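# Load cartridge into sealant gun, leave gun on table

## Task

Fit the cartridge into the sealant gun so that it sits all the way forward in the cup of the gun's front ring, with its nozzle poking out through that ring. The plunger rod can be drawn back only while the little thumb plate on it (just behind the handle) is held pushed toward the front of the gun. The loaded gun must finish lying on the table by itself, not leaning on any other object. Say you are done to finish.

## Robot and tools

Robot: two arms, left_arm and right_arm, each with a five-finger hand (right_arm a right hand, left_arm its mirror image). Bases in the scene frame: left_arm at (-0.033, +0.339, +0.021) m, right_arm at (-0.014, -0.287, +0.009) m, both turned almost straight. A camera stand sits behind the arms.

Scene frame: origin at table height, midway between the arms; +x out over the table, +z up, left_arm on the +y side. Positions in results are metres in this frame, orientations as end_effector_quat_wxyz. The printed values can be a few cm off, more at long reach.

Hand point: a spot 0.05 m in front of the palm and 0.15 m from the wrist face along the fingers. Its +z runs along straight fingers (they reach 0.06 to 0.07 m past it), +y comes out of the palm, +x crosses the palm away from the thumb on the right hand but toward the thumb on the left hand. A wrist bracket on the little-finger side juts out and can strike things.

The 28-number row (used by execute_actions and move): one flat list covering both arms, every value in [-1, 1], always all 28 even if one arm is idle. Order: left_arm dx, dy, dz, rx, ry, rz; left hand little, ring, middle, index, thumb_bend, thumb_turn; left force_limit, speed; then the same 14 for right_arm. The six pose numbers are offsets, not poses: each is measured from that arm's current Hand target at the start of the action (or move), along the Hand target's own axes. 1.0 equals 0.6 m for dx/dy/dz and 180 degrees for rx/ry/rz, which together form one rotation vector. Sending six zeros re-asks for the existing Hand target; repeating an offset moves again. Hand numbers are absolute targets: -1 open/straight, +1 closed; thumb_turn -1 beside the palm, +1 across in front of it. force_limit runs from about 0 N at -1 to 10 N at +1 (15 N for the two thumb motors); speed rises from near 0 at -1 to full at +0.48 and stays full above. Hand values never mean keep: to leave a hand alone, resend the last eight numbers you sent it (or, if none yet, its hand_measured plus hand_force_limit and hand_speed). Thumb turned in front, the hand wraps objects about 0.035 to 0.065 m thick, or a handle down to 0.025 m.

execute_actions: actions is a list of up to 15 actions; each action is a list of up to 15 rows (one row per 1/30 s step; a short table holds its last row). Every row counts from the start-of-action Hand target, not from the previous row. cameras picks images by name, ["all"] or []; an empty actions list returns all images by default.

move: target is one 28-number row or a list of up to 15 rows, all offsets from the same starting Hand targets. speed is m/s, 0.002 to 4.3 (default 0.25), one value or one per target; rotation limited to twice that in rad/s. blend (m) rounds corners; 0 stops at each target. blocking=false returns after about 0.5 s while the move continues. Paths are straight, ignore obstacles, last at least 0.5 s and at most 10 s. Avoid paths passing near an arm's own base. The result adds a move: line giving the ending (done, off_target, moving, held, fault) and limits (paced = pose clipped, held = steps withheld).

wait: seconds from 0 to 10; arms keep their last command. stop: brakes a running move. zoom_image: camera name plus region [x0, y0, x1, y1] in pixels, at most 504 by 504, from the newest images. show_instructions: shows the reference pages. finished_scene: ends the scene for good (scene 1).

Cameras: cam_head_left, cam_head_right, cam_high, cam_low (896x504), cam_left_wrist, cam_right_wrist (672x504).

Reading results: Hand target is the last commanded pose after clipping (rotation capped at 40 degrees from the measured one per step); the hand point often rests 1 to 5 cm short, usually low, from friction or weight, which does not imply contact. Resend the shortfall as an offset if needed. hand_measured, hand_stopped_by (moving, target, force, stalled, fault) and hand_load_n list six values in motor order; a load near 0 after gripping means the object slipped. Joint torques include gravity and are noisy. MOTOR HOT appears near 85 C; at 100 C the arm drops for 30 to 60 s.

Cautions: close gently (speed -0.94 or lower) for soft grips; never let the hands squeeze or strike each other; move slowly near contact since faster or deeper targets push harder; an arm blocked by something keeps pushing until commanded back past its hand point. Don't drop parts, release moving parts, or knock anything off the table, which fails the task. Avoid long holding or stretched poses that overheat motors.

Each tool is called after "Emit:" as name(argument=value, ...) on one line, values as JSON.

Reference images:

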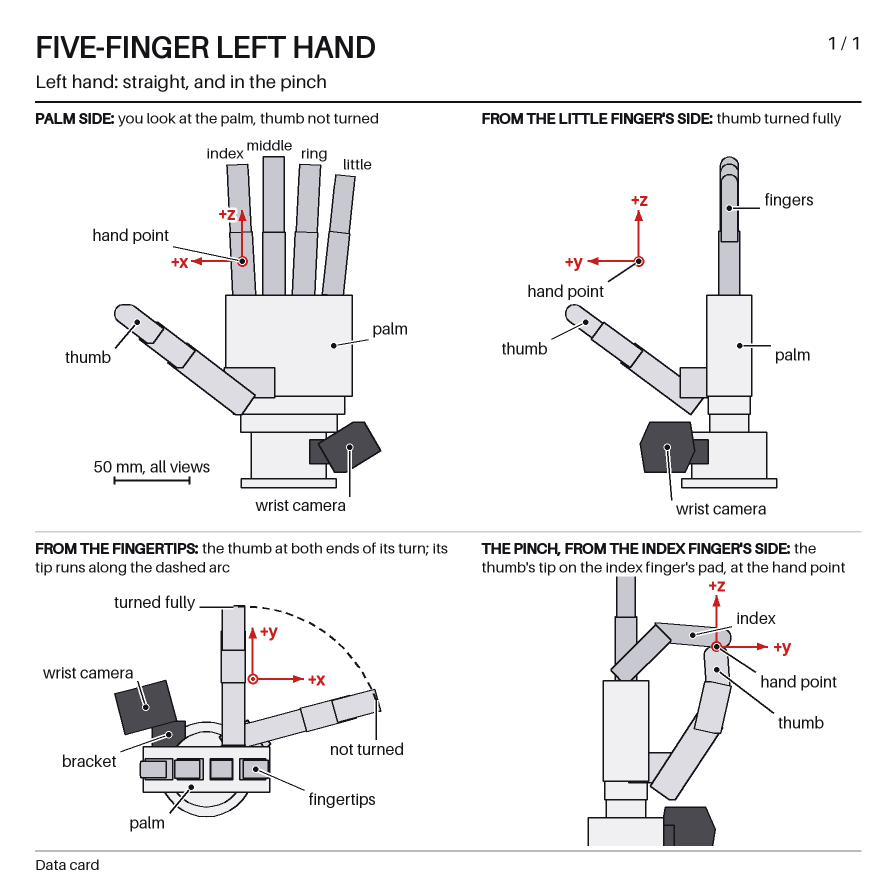

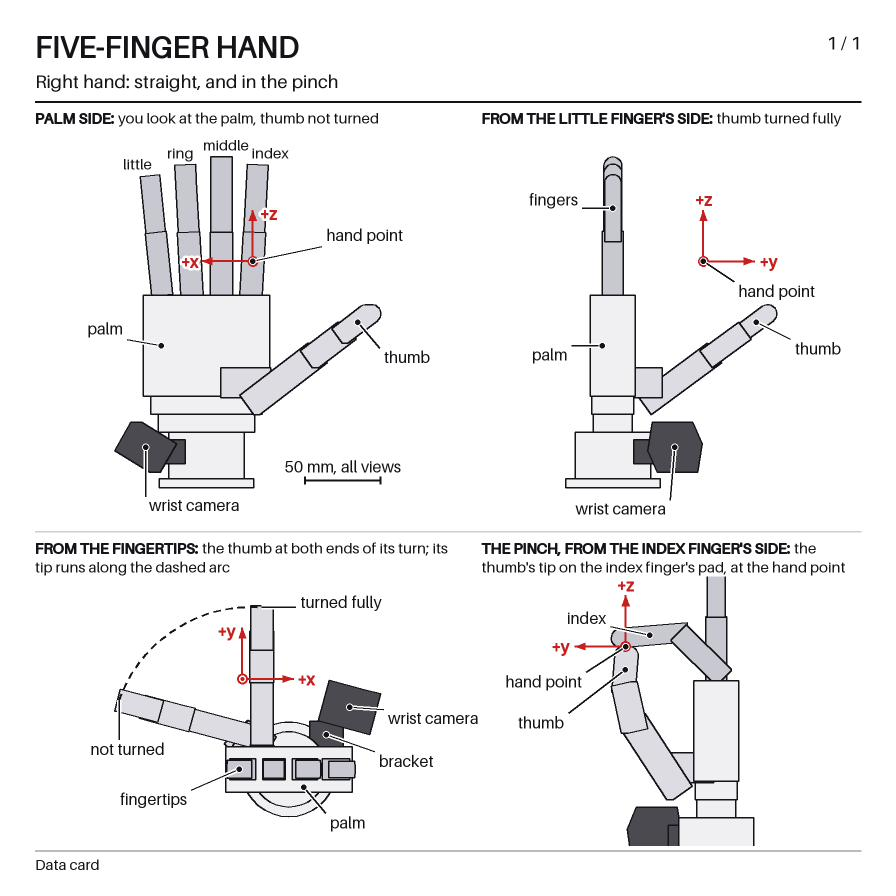

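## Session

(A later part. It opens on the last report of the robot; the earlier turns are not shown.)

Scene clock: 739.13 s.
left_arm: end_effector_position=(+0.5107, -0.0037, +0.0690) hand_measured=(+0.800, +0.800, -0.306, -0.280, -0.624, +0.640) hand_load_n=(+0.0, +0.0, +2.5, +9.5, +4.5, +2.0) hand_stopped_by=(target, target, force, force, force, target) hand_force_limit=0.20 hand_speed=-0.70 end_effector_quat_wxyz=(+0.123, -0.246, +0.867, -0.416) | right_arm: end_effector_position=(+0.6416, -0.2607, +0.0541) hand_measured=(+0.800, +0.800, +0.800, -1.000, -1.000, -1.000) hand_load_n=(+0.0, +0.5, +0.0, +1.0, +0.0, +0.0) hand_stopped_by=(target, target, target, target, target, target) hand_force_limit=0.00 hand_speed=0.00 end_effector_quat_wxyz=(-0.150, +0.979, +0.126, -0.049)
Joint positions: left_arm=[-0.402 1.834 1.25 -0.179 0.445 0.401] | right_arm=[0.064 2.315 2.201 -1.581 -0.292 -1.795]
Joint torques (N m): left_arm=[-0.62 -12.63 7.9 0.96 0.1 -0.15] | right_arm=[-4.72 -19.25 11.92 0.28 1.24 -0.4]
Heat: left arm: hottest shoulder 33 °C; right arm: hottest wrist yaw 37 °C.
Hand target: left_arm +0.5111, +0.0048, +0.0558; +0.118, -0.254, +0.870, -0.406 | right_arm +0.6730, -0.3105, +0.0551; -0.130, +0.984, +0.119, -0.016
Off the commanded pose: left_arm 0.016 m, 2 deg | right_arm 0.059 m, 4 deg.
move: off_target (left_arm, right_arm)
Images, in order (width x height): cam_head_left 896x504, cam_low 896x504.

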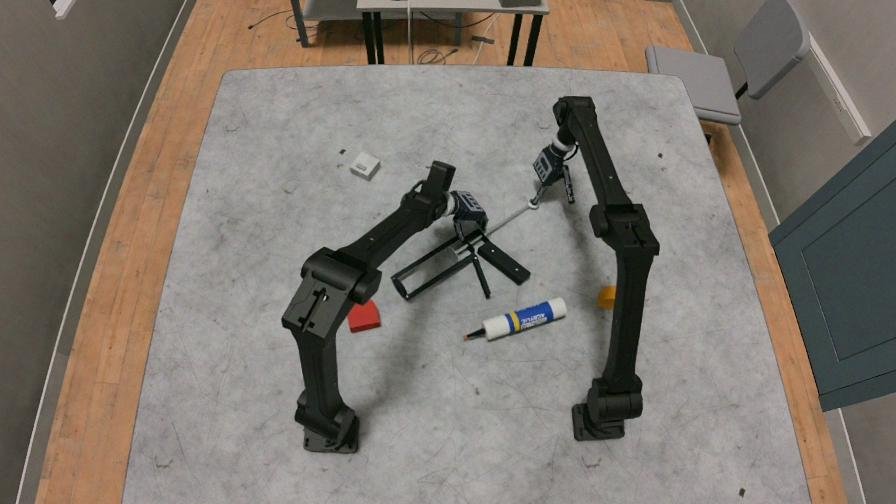

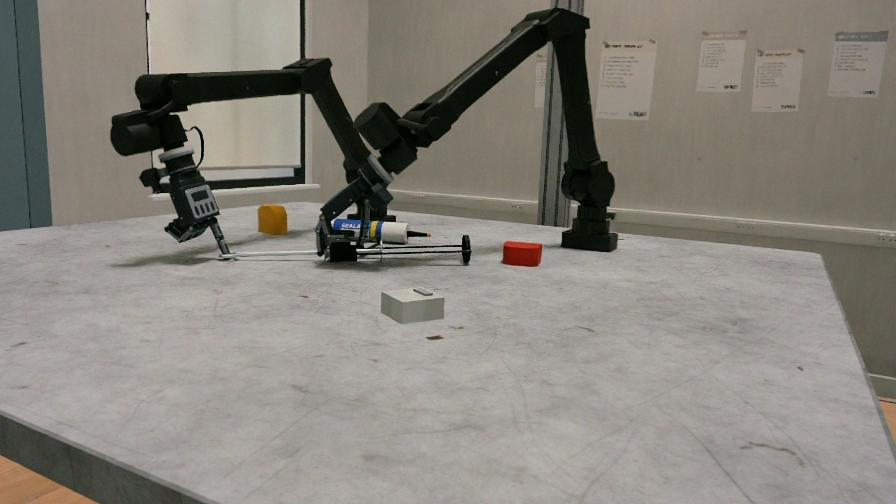

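Emit:
zoom_image(camera="cam_head_left", region=[380, 215, 500, 305])

Emit:
zoom_image(camera="cam_head_left", region=[455, 280, 575, 370])

Scaled by 4.200 from the camera's 896x504 image, which has a finer 1280x720 frame.

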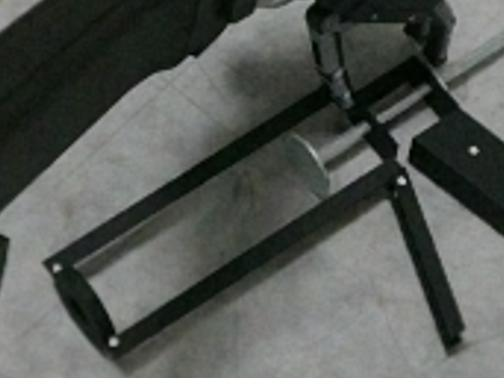

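Scaled by 4.200 from the camera's 896x504 image, which has a finer 1280x720 frame.

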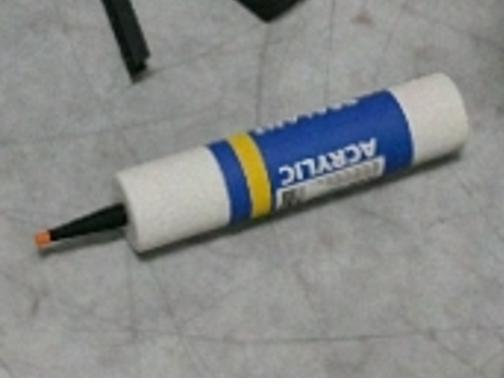

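Emit:
execute_actions(actions=[], cameras=["cam_left_wrist","cam_high","cam_head_right"])

Scene clock: 783.53 s.
left_arm: end_effector_position=(+0.5107, -0.0037, +0.0690) hand_measured=(+0.800, +0.800, -0.306, -0.280, -0.624, +0.640) hand_load_n=(+0.0, +0.0, +3.0, +9.5, +4.5, +2.0) hand_stopped_by=(target, target, force, force, force, target) hand_force_limit=0.20 hand_speed=-0.70 end_effector_quat_wxyz=(+0.123, -0.246, +0.867, -0.416) | right_arm: end_effector_position=(+0.6416, -0.2607, +0.0541) hand_measured=(+0.800, +0.800, +0.800, -1.000, -1.000, -1.000) hand_load_n=(+0.0, +0.0, +0.5, +1.0, -0.5, +0.0) hand_stopped_by=(target, target, target, target, target, target) hand_force_limit=0.00 hand_speed=0.00 end_effector_quat_wxyz=(-0.150, +0.979, +0.126, -0.049)
Joint positions: left_arm=[-0.402 1.834 1.25 -0.179 0.445 0.401] | right_arm=[0.064 2.315 2.201 -1.581 -0.292 -1.795]
Joint velocities: within noise
Joint torques (N m): left_arm=[-0.67 -13.1 7.99 0.83 0.07 -0.15] | right_arm=[-4.6 -19.6 11.79 0.24 1.25 -0.4]
Motor temperatures (°C): left_arm=[22 32 33 22 21 21] | right_arm=[26 37 36 22 38 21]
Heat: left arm: hottest elbow 33 °C; right arm: hottest wrist yaw 38 °C.
Hand target: left_arm +0.5111, +0.0048, +0.0558; +0.118, -0.254, +0.870, -0.406 | right_arm +0.6730, -0.3105, +0.0551; -0.130, +0.984, +0.119, -0.016
Off the commanded pose: left_arm 0.016 m, 2 deg | right_arm 0.059 m, 4 deg.
Images, in order (width x height): cam_head_right 896x504, cam_high 896x504, cam_left_wrist 672x504.

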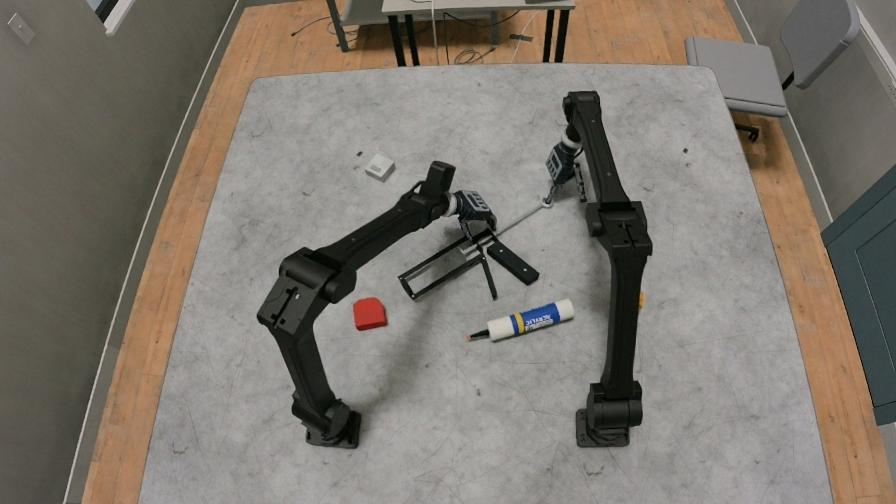

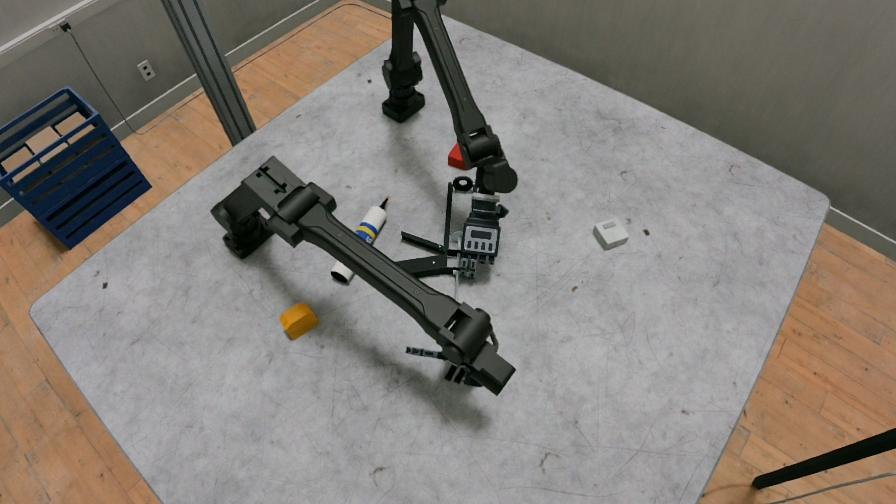

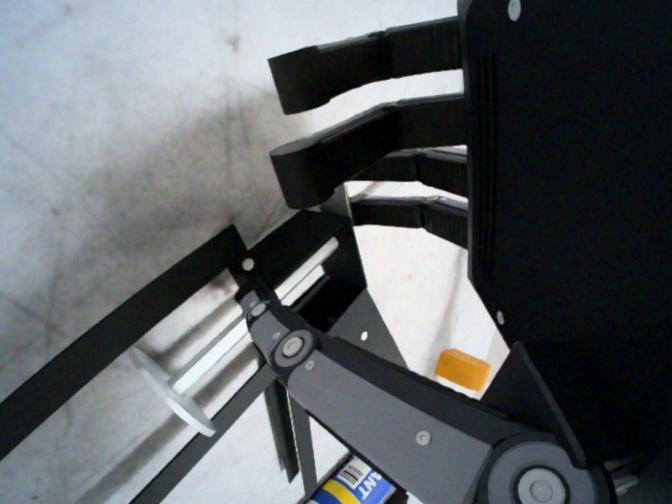

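Emit:
move(target=[[0,0,0,0,0,0,0.8,0.8,-0.15,-0.15,-0.1,0.64,0.2,-0.7, -0.0265,-0.068,0.0182,0,0,0,0.8,0.8,0.8,-1,-1,-1,0,0],[0,0,0,0,0,0,0.8,0.8,-0.5,-0.5,-1,0.64,0.2,-0.4, -0.0265,-0.068,0.0182,0,0,0,0.8,0.8,0.8,-1,-1,-1,0,0]], speed=0.1, cameras=["cam_left_wrist","cam_low"])

Emit:
zoom_image(camera="cam_low", region=[300, 225, 380, 270])

Scene clock: 819.07 s.
left_arm: end_effector_position=(+0.5110, -0.0013, +0.0667) hand_measured=(+0.800, +0.800, -0.500, -0.500, -1.000, +0.640) hand_load_n=(+0.0, +0.0, +0.0, +0.0, +0.0, +0.0) hand_stopped_by=(target, target, target, target, target, target) hand_force_limit=0.20 hand_speed=-0.40 end_effector_quat_wxyz=(+0.124, -0.248, +0.867, -0.413) | right_arm: end_effector_position=(+0.6405, -0.2611, +0.0556) hand_measured=(+0.800, +0.800, +0.800, -1.000, -1.000, -1.000) hand_load_n=(+0.0, +0.0, +0.0, +0.5, +0.0, +0.0) hand_stopped_by=(target, target, target, target, target, target) hand_force_limit=0.00 hand_speed=0.00 end_effector_quat_wxyz=(-0.139, +0.982, +0.122, -0.030)
Joint positions: left_arm=[-0.4 1.835 1.247 -0.179 0.44 0.402] | right_arm=[0.068 2.272 2.131 -1.512 -0.274 -1.773]
Joint torques (N m): left_arm=[-0.5 -13.39 8.13 0.69 0.09 -0.13] | right_arm=[-1.14 -21.48 6.67 0.76 0.39 -0.11]
Heat: left arm: hottest elbow 33 °C; right arm: hottest elbow 38 °C.
Hand target: left_arm +0.5109, +0.0047, +0.0557; +0.118, -0.254, +0.870, -0.406 | right_arm +0.6474, -0.2731, +0.0553; -0.130, +0.984, +0.119, -0.016
Off the commanded pose: left_arm 0.013 m, 1 deg | right_arm 0.014 m, 2 deg.
move: off_target (left_arm, right_arm); target 2's new numbers were sent with left_arm's hand 0.016 m and 2 deg from that target
Images, in order (width x height): cam_low 896x504, cam_left_wrist 672x504.

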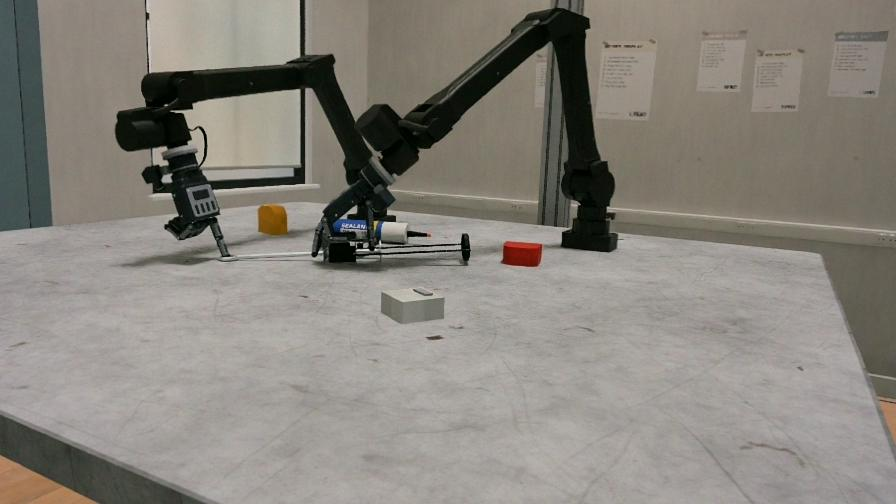

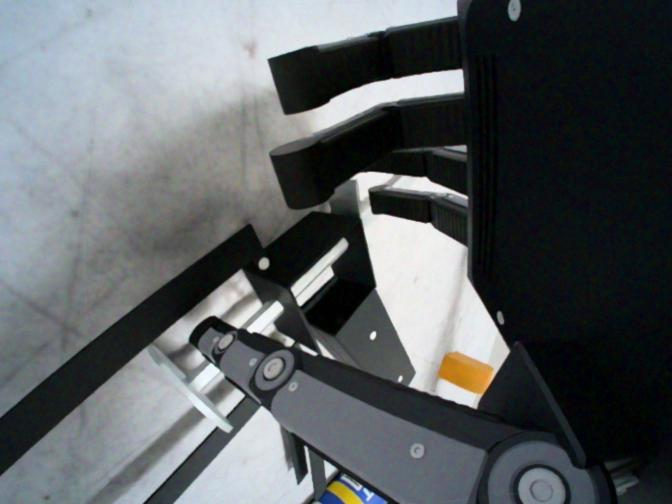

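Scaled by 6.300 from the camera's 896x504 image, which has a finer 1280x720 frame.

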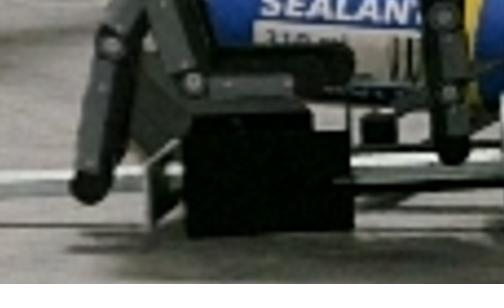

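Emit:
zoom_image(camera="cam_left_wrist", region=[140, 160, 440, 440])

Emit:
zoom_image(camera="cam_low", region=[300, 225, 380, 270])

Scaled by 1.680 from the camera's 672x504 image, which has a finer 960x720 frame.

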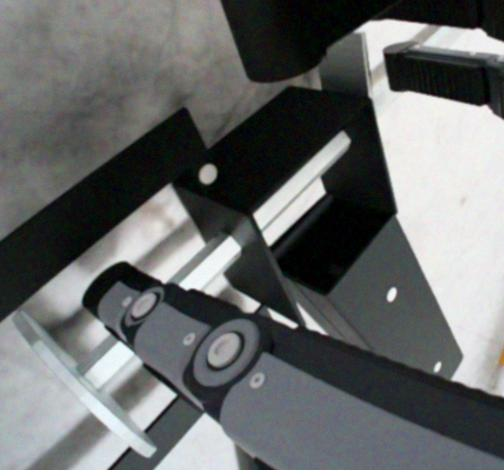

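Scaled by 6.300 from the camera's 896x504 image, which has a finer 1280x720 frame.

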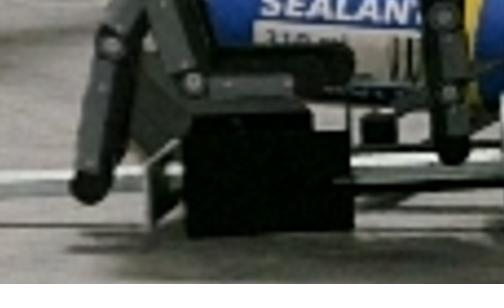

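Emit:
move(target=[[0,-0.0638,-0.0536,0,0,0,0.8,0.8,-0.5,-0.5,-1,0.64,0.2,-0.4, 0,0,0,0,0,0,0.8,0.8,0.8,-1,-1,-1,0,0],[-0.0014,-0.0884,-0.0243,0,0,0,0.8,0.8,-0.3,-0.3,-0.4,0.55,0.2,-0.4, 0,0,0,0,0,0,0.8,0.8,0.8,-1,-1,-1,0,0]], speed=0.12, cameras=["cam_left_wrist","cam_low","cam_head_left"])

Emit:
zoom_image(camera="cam_low", region=[300, 200, 400, 270])

Emit:
zoom_image(camera="cam_left_wrist", region=[140, 160, 440, 440])

Emit:
zoom_image(camera="cam_head_left", region=[420, 190, 520, 270])

Scene clock: 842.37 s.
left_arm: end_effector_position=(+0.5143, -0.0029, +0.1003) hand_measured=(+0.800, +0.800, -0.300, -0.300, -0.400, +0.550) hand_load_n=(+0.0, +0.0, +0.0, +0.0, +0.0, +0.0) hand_stopped_by=(target, target, target, target, target, target) hand_force_limit=0.20 hand_speed=-0.40 end_effector_quat_wxyz=(+0.118, -0.255, +0.872, -0.401) | right_arm: end_effector_position=(+0.6405, -0.2608, +0.0556) hand_measured=(+0.800, +0.800, +0.800, -1.000, -1.000, -1.000) hand_load_n=(+0.0, +0.0, +0.0, +0.5, +0.0, +0.0) hand_stopped_by=(target, target, target, target, target, target) hand_force_limit=0.00 hand_speed=0.00 end_effector_quat_wxyz=(-0.140, +0.982, +0.122, -0.030)
Joint positions: left_arm=[-0.404 1.805 1.318 -0.308 0.426 0.401] | right_arm=[0.068 2.272 2.131 -1.512 -0.275 -1.773]
Joint torques (N m): left_arm=[-1.67 -12.98 12.14 0.75 0.07 -0.32] | right_arm=[-1.14 -21.66 6.72 0.75 0.4 -0.11]
Heat: left arm: hottest elbow 33 °C; right arm: hottest shoulder 36 °C.
Hand target: left_arm +0.5241, -0.0141, +0.1058; +0.118, -0.254, +0.870, -0.406 | right_arm +0.6474, -0.2733, +0.0553; -0.130, +0.984, +0.119, -0.016
Off the commanded pose: left_arm 0.016 m, 1 deg | right_arm 0.014 m, 2 deg.
move: off_target (left_arm, right_arm); target 2's new numbers were sent with left_arm's hand 0.016 m and 1 deg from that target
Images, in order (width x height): cam_head_left 896x504, cam_low 896x504, cam_left_wrist 672x504.

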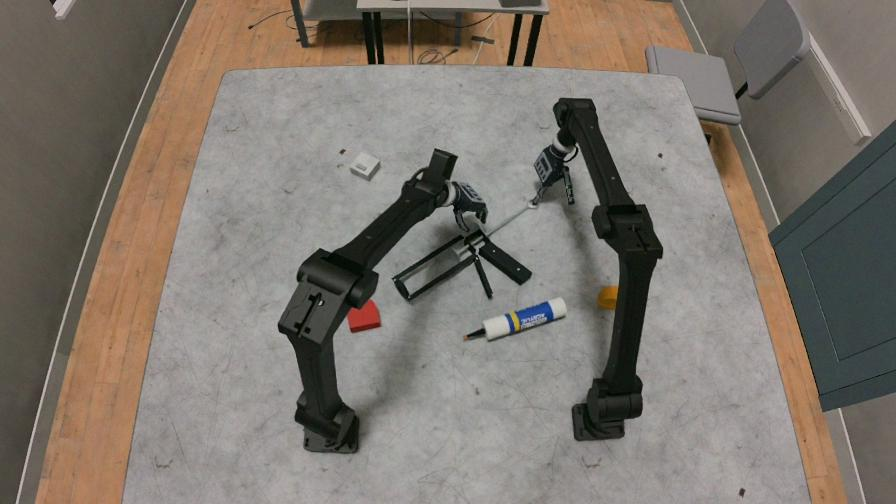

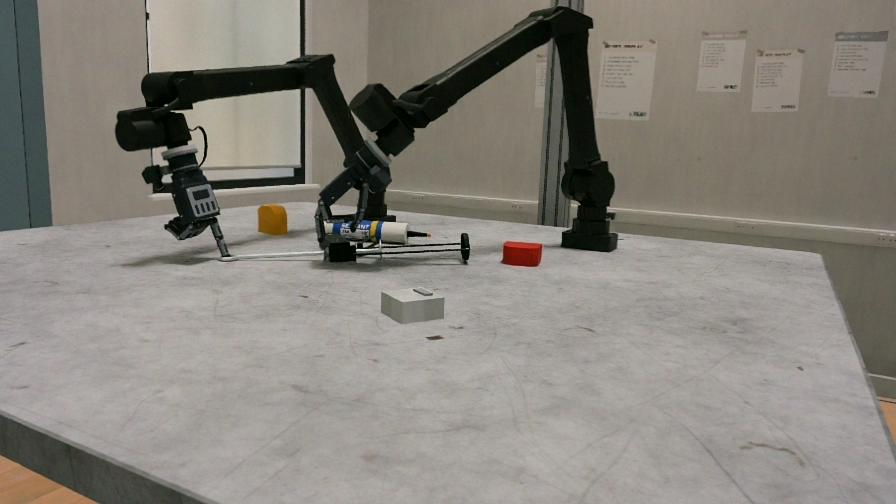

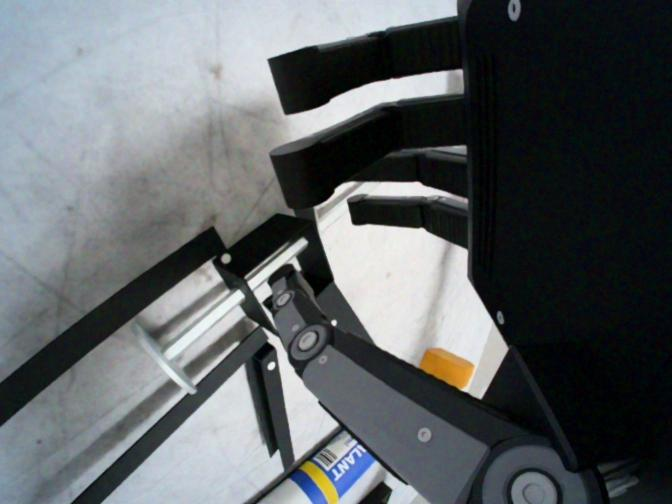

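Scaled by 5.040 from the camera's 896x504 image, which has a finer 1280x720 frame.

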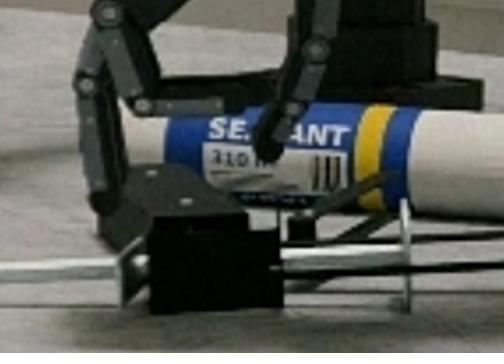

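Scaled by 1.680 from the camera's 672x504 image, which has a finer 960x720 frame.

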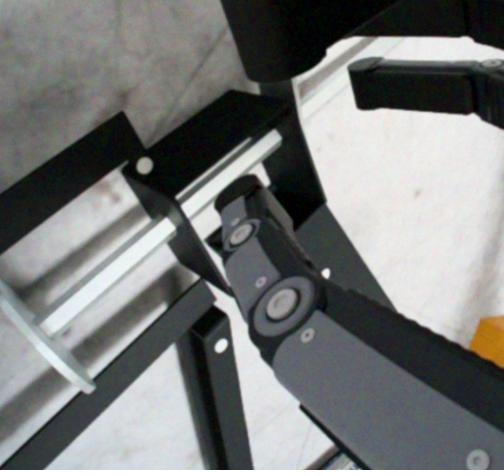

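Scaled by 5.040 from the camera's 896x504 image, which has a finer 1280x720 frame.

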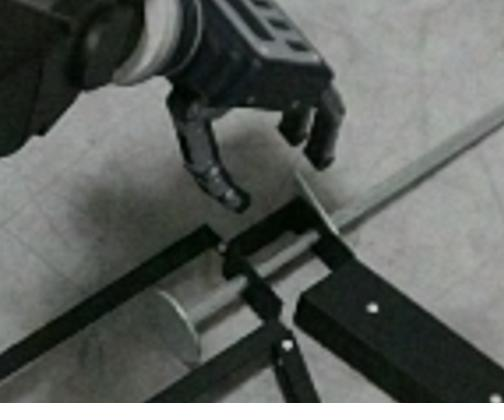

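Emit:
zoom_image(camera="cam_head_left", region=[455, 222, 500, 262])

Emit:
zoom_image(camera="cam_left_wrist", region=[190, 190, 360, 350])

Scaled by 11.200 from the camera's 896x504 image, which has a finer 1280x720 frame.

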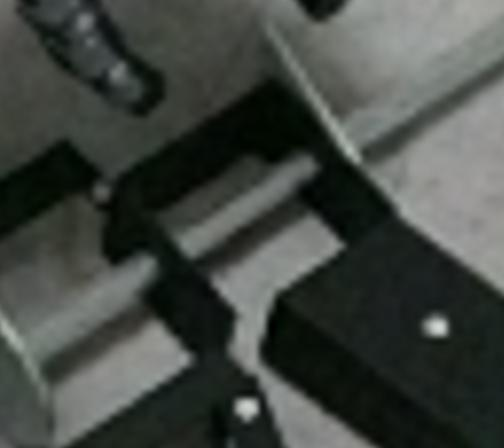

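Scaled by 2.965 from the camera's 672x504 image, which has a finer 960x720 frame.

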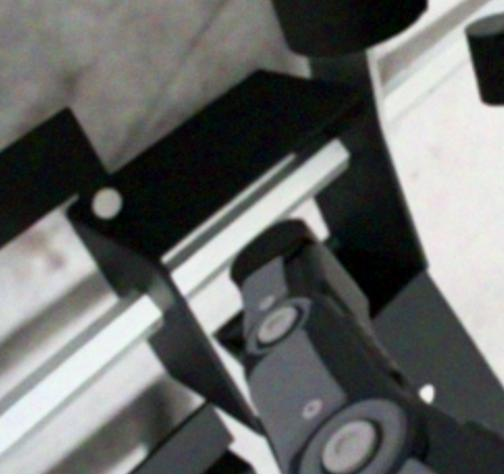

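Emit:
move(target=[0.0037,-0.0207,0.0247,0,-0.0213,-0.0179,0.8,0.8,-0.3,-0.3,-0.4,0.55,0.2,-0.4, 0,0,0,0,0,0,0.8,0.8,0.8,-1,-1,-1,0,0], speed=0.12, cameras=["cam_left_wrist","cam_low","cam_head_left"])

Emit:
zoom_image(camera="cam_head_left", region=[455, 222, 500, 262])

Emit:
zoom_image(camera="cam_left_wrist", region=[190, 190, 360, 350])

Emit:
zoom_image(camera="cam_low", region=[300, 210, 380, 265])

Scene clock: 881.33 s.
left_arm: end_effector_position=(+0.5127, -0.0167, +0.0930) hand_measured=(+0.800, +0.800, -0.300, -0.300, -0.400, +0.550) hand_load_n=(+0.0, +0.0, +0.0, +0.0, +0.0, +0.0) hand_stopped_by=(target, target, target, target, target, target) hand_force_limit=0.20 hand_speed=-0.40 end_effector_quat_wxyz=(+0.124, -0.295, +0.867, -0.383) | right_arm: end_effector_position=(+0.6405, -0.2608, +0.0556) hand_measured=(+0.800, +0.800, +0.800, -1.000, -1.000, -1.000) hand_load_n=(+0.0, +0.0, +0.0, +0.5, -0.5, +0.0) hand_stopped_by=(target, target, target, target, target, target) hand_force_limit=0.00 hand_speed=0.00 end_effector_quat_wxyz=(-0.140, +0.982, +0.122, -0.030)
Joint positions: left_arm=[-0.439 1.82 1.33 -0.308 0.34 0.315] | right_arm=[0.068 2.272 2.131 -1.512 -0.275 -1.773]
Joint torques (N m): left_arm=[-1.38 -12.28 12.82 2.19 -0.01 -0.31] | right_arm=[-0.67 -21.66 6.82 0.79 0.4 -0.11]
Motor temperatures (°C): left_arm=[22 33 35 22 21 21] | right_arm=[26 36 32 22 33 21]
Heat: left arm: hottest elbow 35 °C; right arm: hottest shoulder 36 °C.
Hand target: left_arm +0.5326, -0.0316, +0.1057; +0.136, -0.292, +0.858, -0.400 | right_arm +0.6474, -0.2733, +0.0553; -0.130, +0.984, +0.119, -0.016
Off the commanded pose: left_arm 0.028 m, 3 deg | right_arm 0.014 m, 2 deg.
move: off_target (left_arm, right_arm)
Images, in order (width x height): cam_head_left 896x504, cam_low 896x504, cam_left_wrist 672x504.

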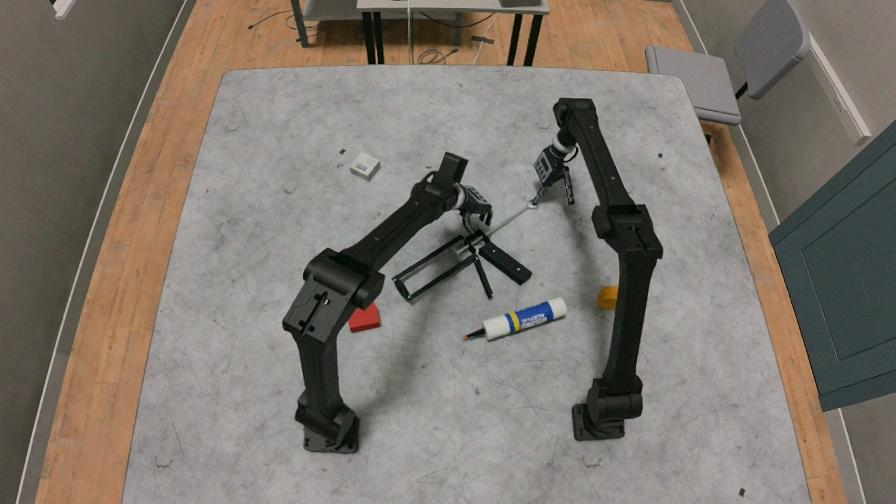

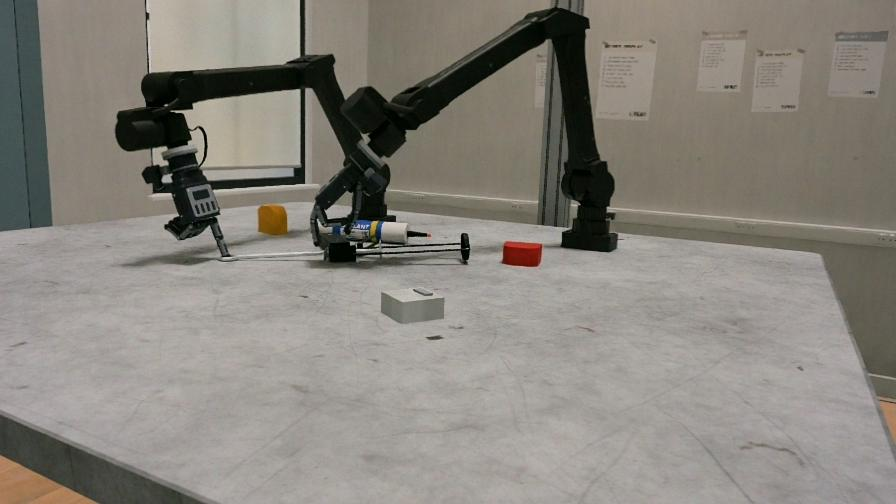

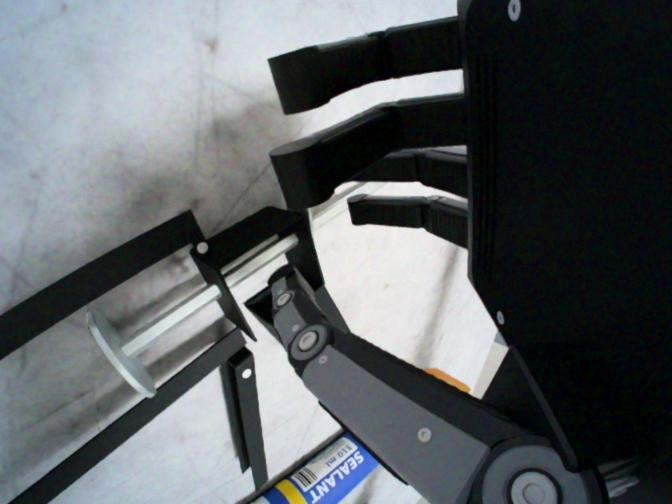

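Scaled by 11.200 from the camera's 896x504 image, which has a finer 1280x720 frame.

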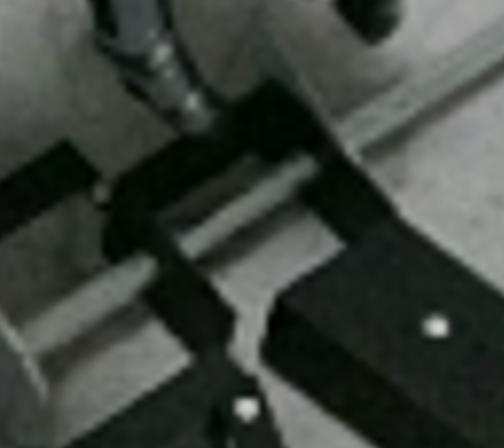

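Scaled by 2.965 from the camera's 672x504 image, which has a finer 960x720 frame.

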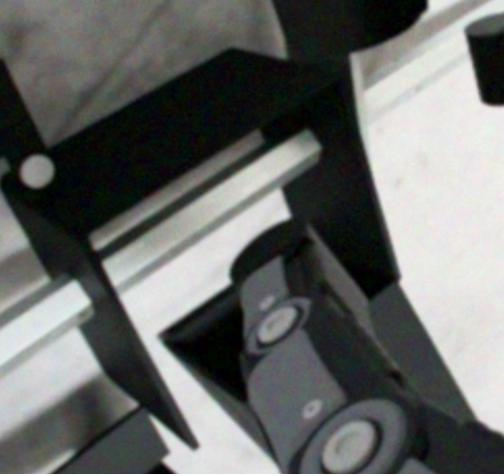

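Scaled by 6.300 from the camera's 896x504 image, which has a finer 1280x720 frame.

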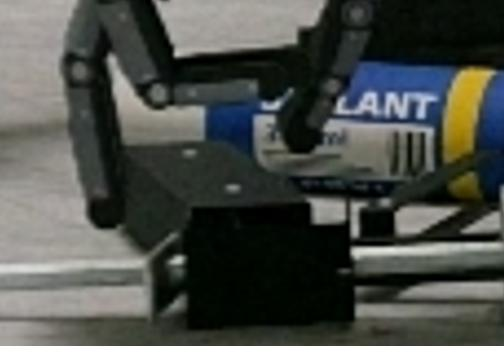

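Emit:
move(target=[-0.0135,-0.0107,0.0128,0,0,0,0.8,0.8,-0.3,-0.3,-0.4,0.55,0.2,-0.4, 0,0,0,0,0,0,0.8,0.8,0.8,-1,-1,-1,0,0], speed=0.12, cameras=["cam_left_wrist","cam_head_left"])

Emit:
zoom_image(camera="cam_head_left", region=[455, 222, 500, 262])

Emit:
zoom_image(camera="cam_left_wrist", region=[190, 190, 360, 350])

Scene clock: 898.43 s.
left_arm: end_effector_position=(+0.5281, -0.0244, +0.0960) hand_measured=(+0.800, +0.800, -0.300, -0.300, -0.400, +0.550) hand_load_n=(+0.0, +0.0, +0.0, +0.0, +0.0, +0.0) hand_stopped_by=(target, target, target, target, target, target) hand_force_limit=0.20 hand_speed=-0.40 end_effector_quat_wxyz=(+0.129, -0.292, +0.864, -0.389) | right_arm: end_effector_position=(+0.6405, -0.2608, +0.0556) hand_measured=(+0.800, +0.800, +0.800, -1.000, -1.000, -1.000) hand_load_n=(+0.0, +0.0, +0.0, +0.5, +0.0, +0.0) hand_stopped_by=(target, target, target, target, target, target) hand_force_limit=0.00 hand_speed=0.00 end_effector_quat_wxyz=(-0.140, +0.982, +0.122, -0.030)
Joint positions: left_arm=[-0.439 1.85 1.376 -0.308 0.34 0.315] | right_arm=[0.068 2.272 2.131 -1.512 -0.275 -1.773]
Joint torques (N m): left_arm=[-1.26 -13.92 12.88 1.37 0.11 -0.24] | right_arm=[-1.49 -21.95 6.76 0.64 0.4 -0.09]
Heat: left arm: hottest elbow 36 °C; right arm: hottest shoulder 36 °C.
Hand target: left_arm +0.5452, -0.0346, +0.1058; +0.136, -0.292, +0.858, -0.401 | right_arm +0.6474, -0.2733, +0.0553; -0.130, +0.984, +0.119, -0.016
Off the commanded pose: left_arm 0.022 m, 2 deg | right_arm 0.014 m, 2 deg.
move: off_target (left_arm, right_arm)
Images, in order (width x height): cam_head_left 896x504, cam_left_wrist 672x504.

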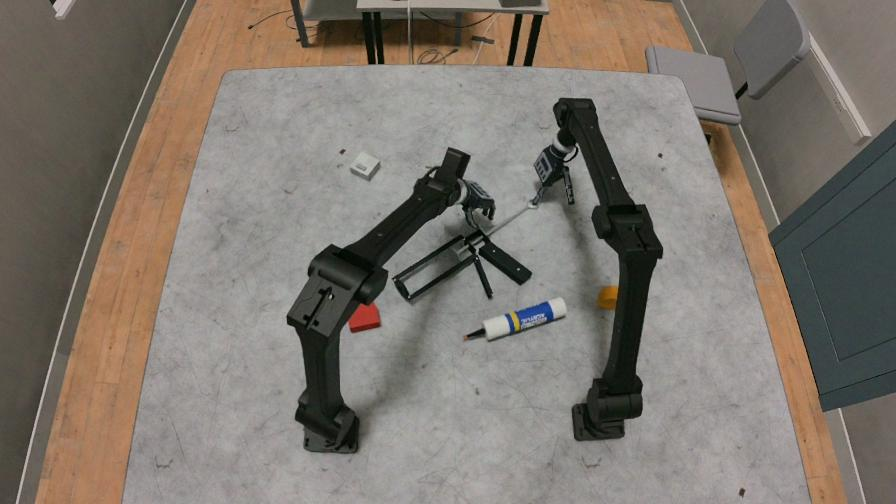

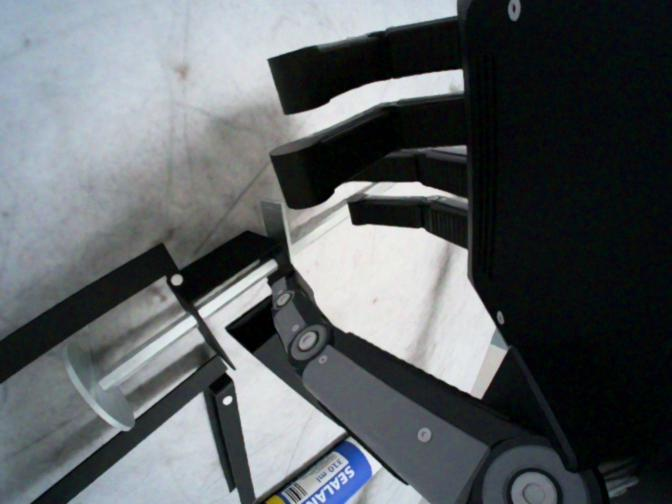

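Scaled by 11.200 from the camera's 896x504 image, which has a finer 1280x720 frame.

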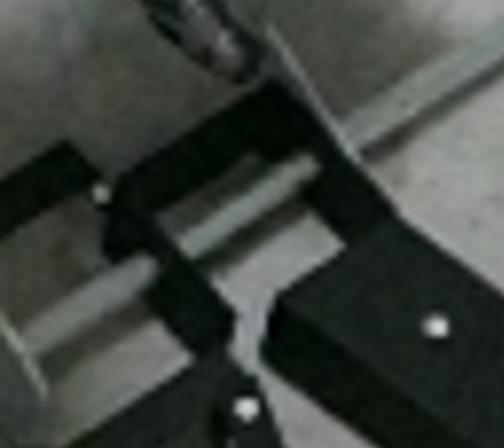

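Scaled by 2.965 from the camera's 672x504 image, which has a finer 960x720 frame.

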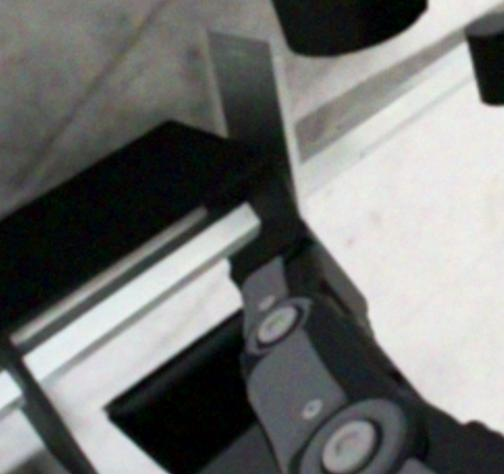

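Emit:
move(target=[0,0.0319,0.0268,0,0,0,0.8,0.8,-0.3,-0.3,-0.4,0.55,0.2,-0.4, 0,0,0,0,0,0,0.8,0.8,0.8,-1,-1,-1,0,0], speed=0.1, cameras=["cam_left_wrist","cam_head_left","cam_low"])

Emit:
zoom_image(camera="cam_head_left", region=[455, 222, 500, 262])

Emit:
zoom_image(camera="cam_left_wrist", region=[190, 190, 360, 350])

Emit:
zoom_image(camera="cam_low", region=[300, 210, 380, 265])

Scene clock: 905.87 s.
left_arm: end_effector_position=(+0.5332, -0.0269, +0.0781) hand_measured=(+0.800, +0.800, -0.300, -0.300, -0.400, +0.550) hand_load_n=(+0.0, +0.0, +0.0, +0.0, +0.0, +0.0) hand_stopped_by=(target, target, target, target, target, target) hand_force_limit=0.20 hand_speed=-0.40 end_effector_quat_wxyz=(+0.129, -0.292, +0.864, -0.389) | right_arm: end_effector_position=(+0.6405, -0.2608, +0.0556) hand_measured=(+0.800, +0.800, +0.800, -1.000, -1.000, -1.000) hand_load_n=(+0.0, +0.0, +0.0, +0.5, +0.0, +0.0) hand_stopped_by=(target, target, target, target, target, target) hand_force_limit=0.00 hand_speed=0.00 end_effector_quat_wxyz=(-0.140, +0.982, +0.122, -0.030)
Joint positions: left_arm=[-0.439 1.885 1.376 -0.273 0.34 0.315] | right_arm=[0.068 2.272 2.131 -1.512 -0.275 -1.773]
Joint torques (N m): left_arm=[-0.73 -13.8 10.62 2.21 0.11 -0.22] | right_arm=[-0.91 -22.24 6.84 0.72 0.41 -0.11]
Heat: left arm: hottest elbow 37 °C; right arm: hottest shoulder 36 °C.
Hand target: left_arm +0.5452, -0.0347, +0.0810; +0.136, -0.292, +0.858, -0.401 | right_arm +0.6474, -0.2733, +0.0553; -0.130, +0.984, +0.119, -0.016
Off the commanded pose: left_arm 0.015 m, 2 deg | right_arm 0.014 m, 2 deg.
move: off_target (left_arm, right_arm)
Images, in order (width x height): cam_head_left 896x504, cam_low 896x504, cam_left_wrist 672x504.

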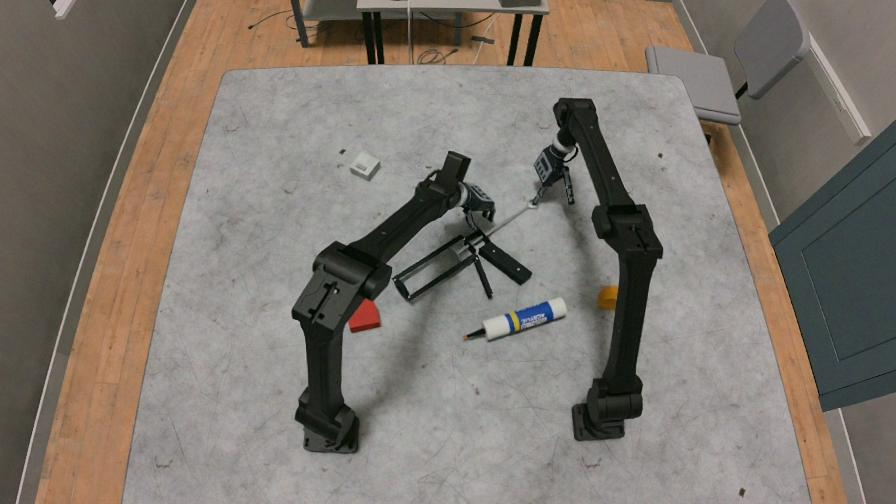

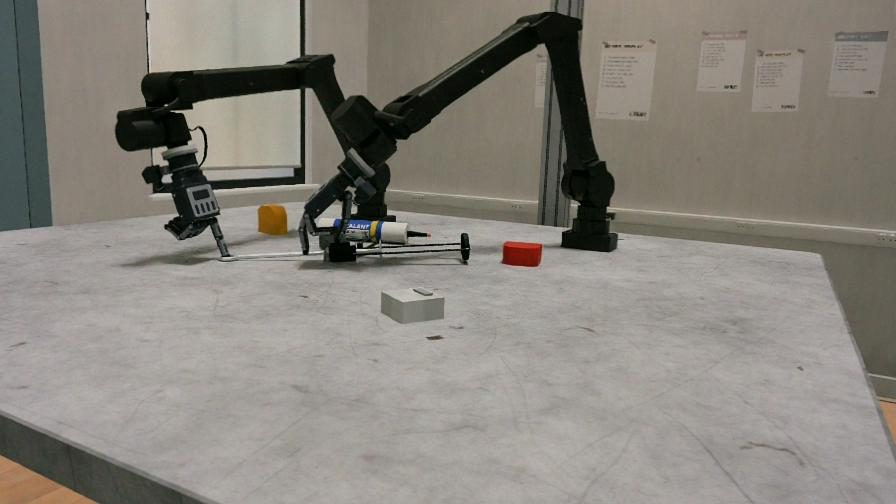

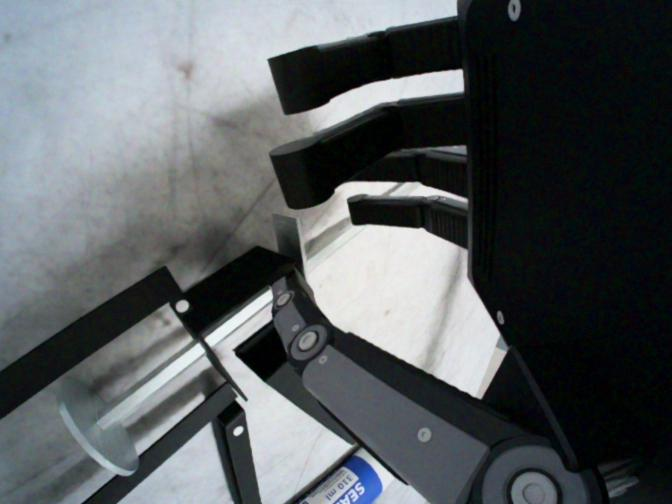

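Scaled by 11.200 from the camera's 896x504 image, which has a finer 1280x720 frame.

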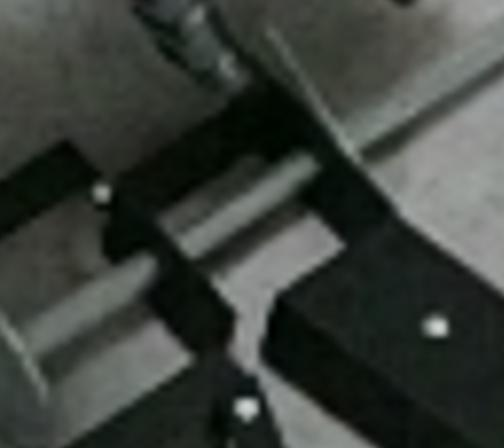

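Scaled by 2.965 from the camera's 672x504 image, which has a finer 960x720 frame.

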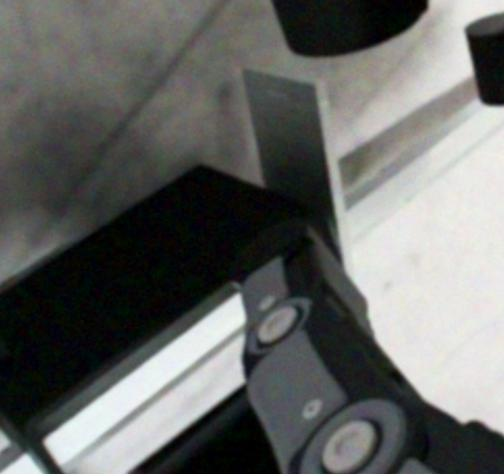

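Scaled by 6.300 from the camera's 896x504 image, which has a finer 1280x720 frame.

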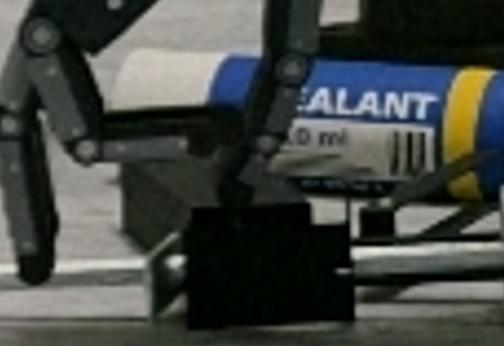

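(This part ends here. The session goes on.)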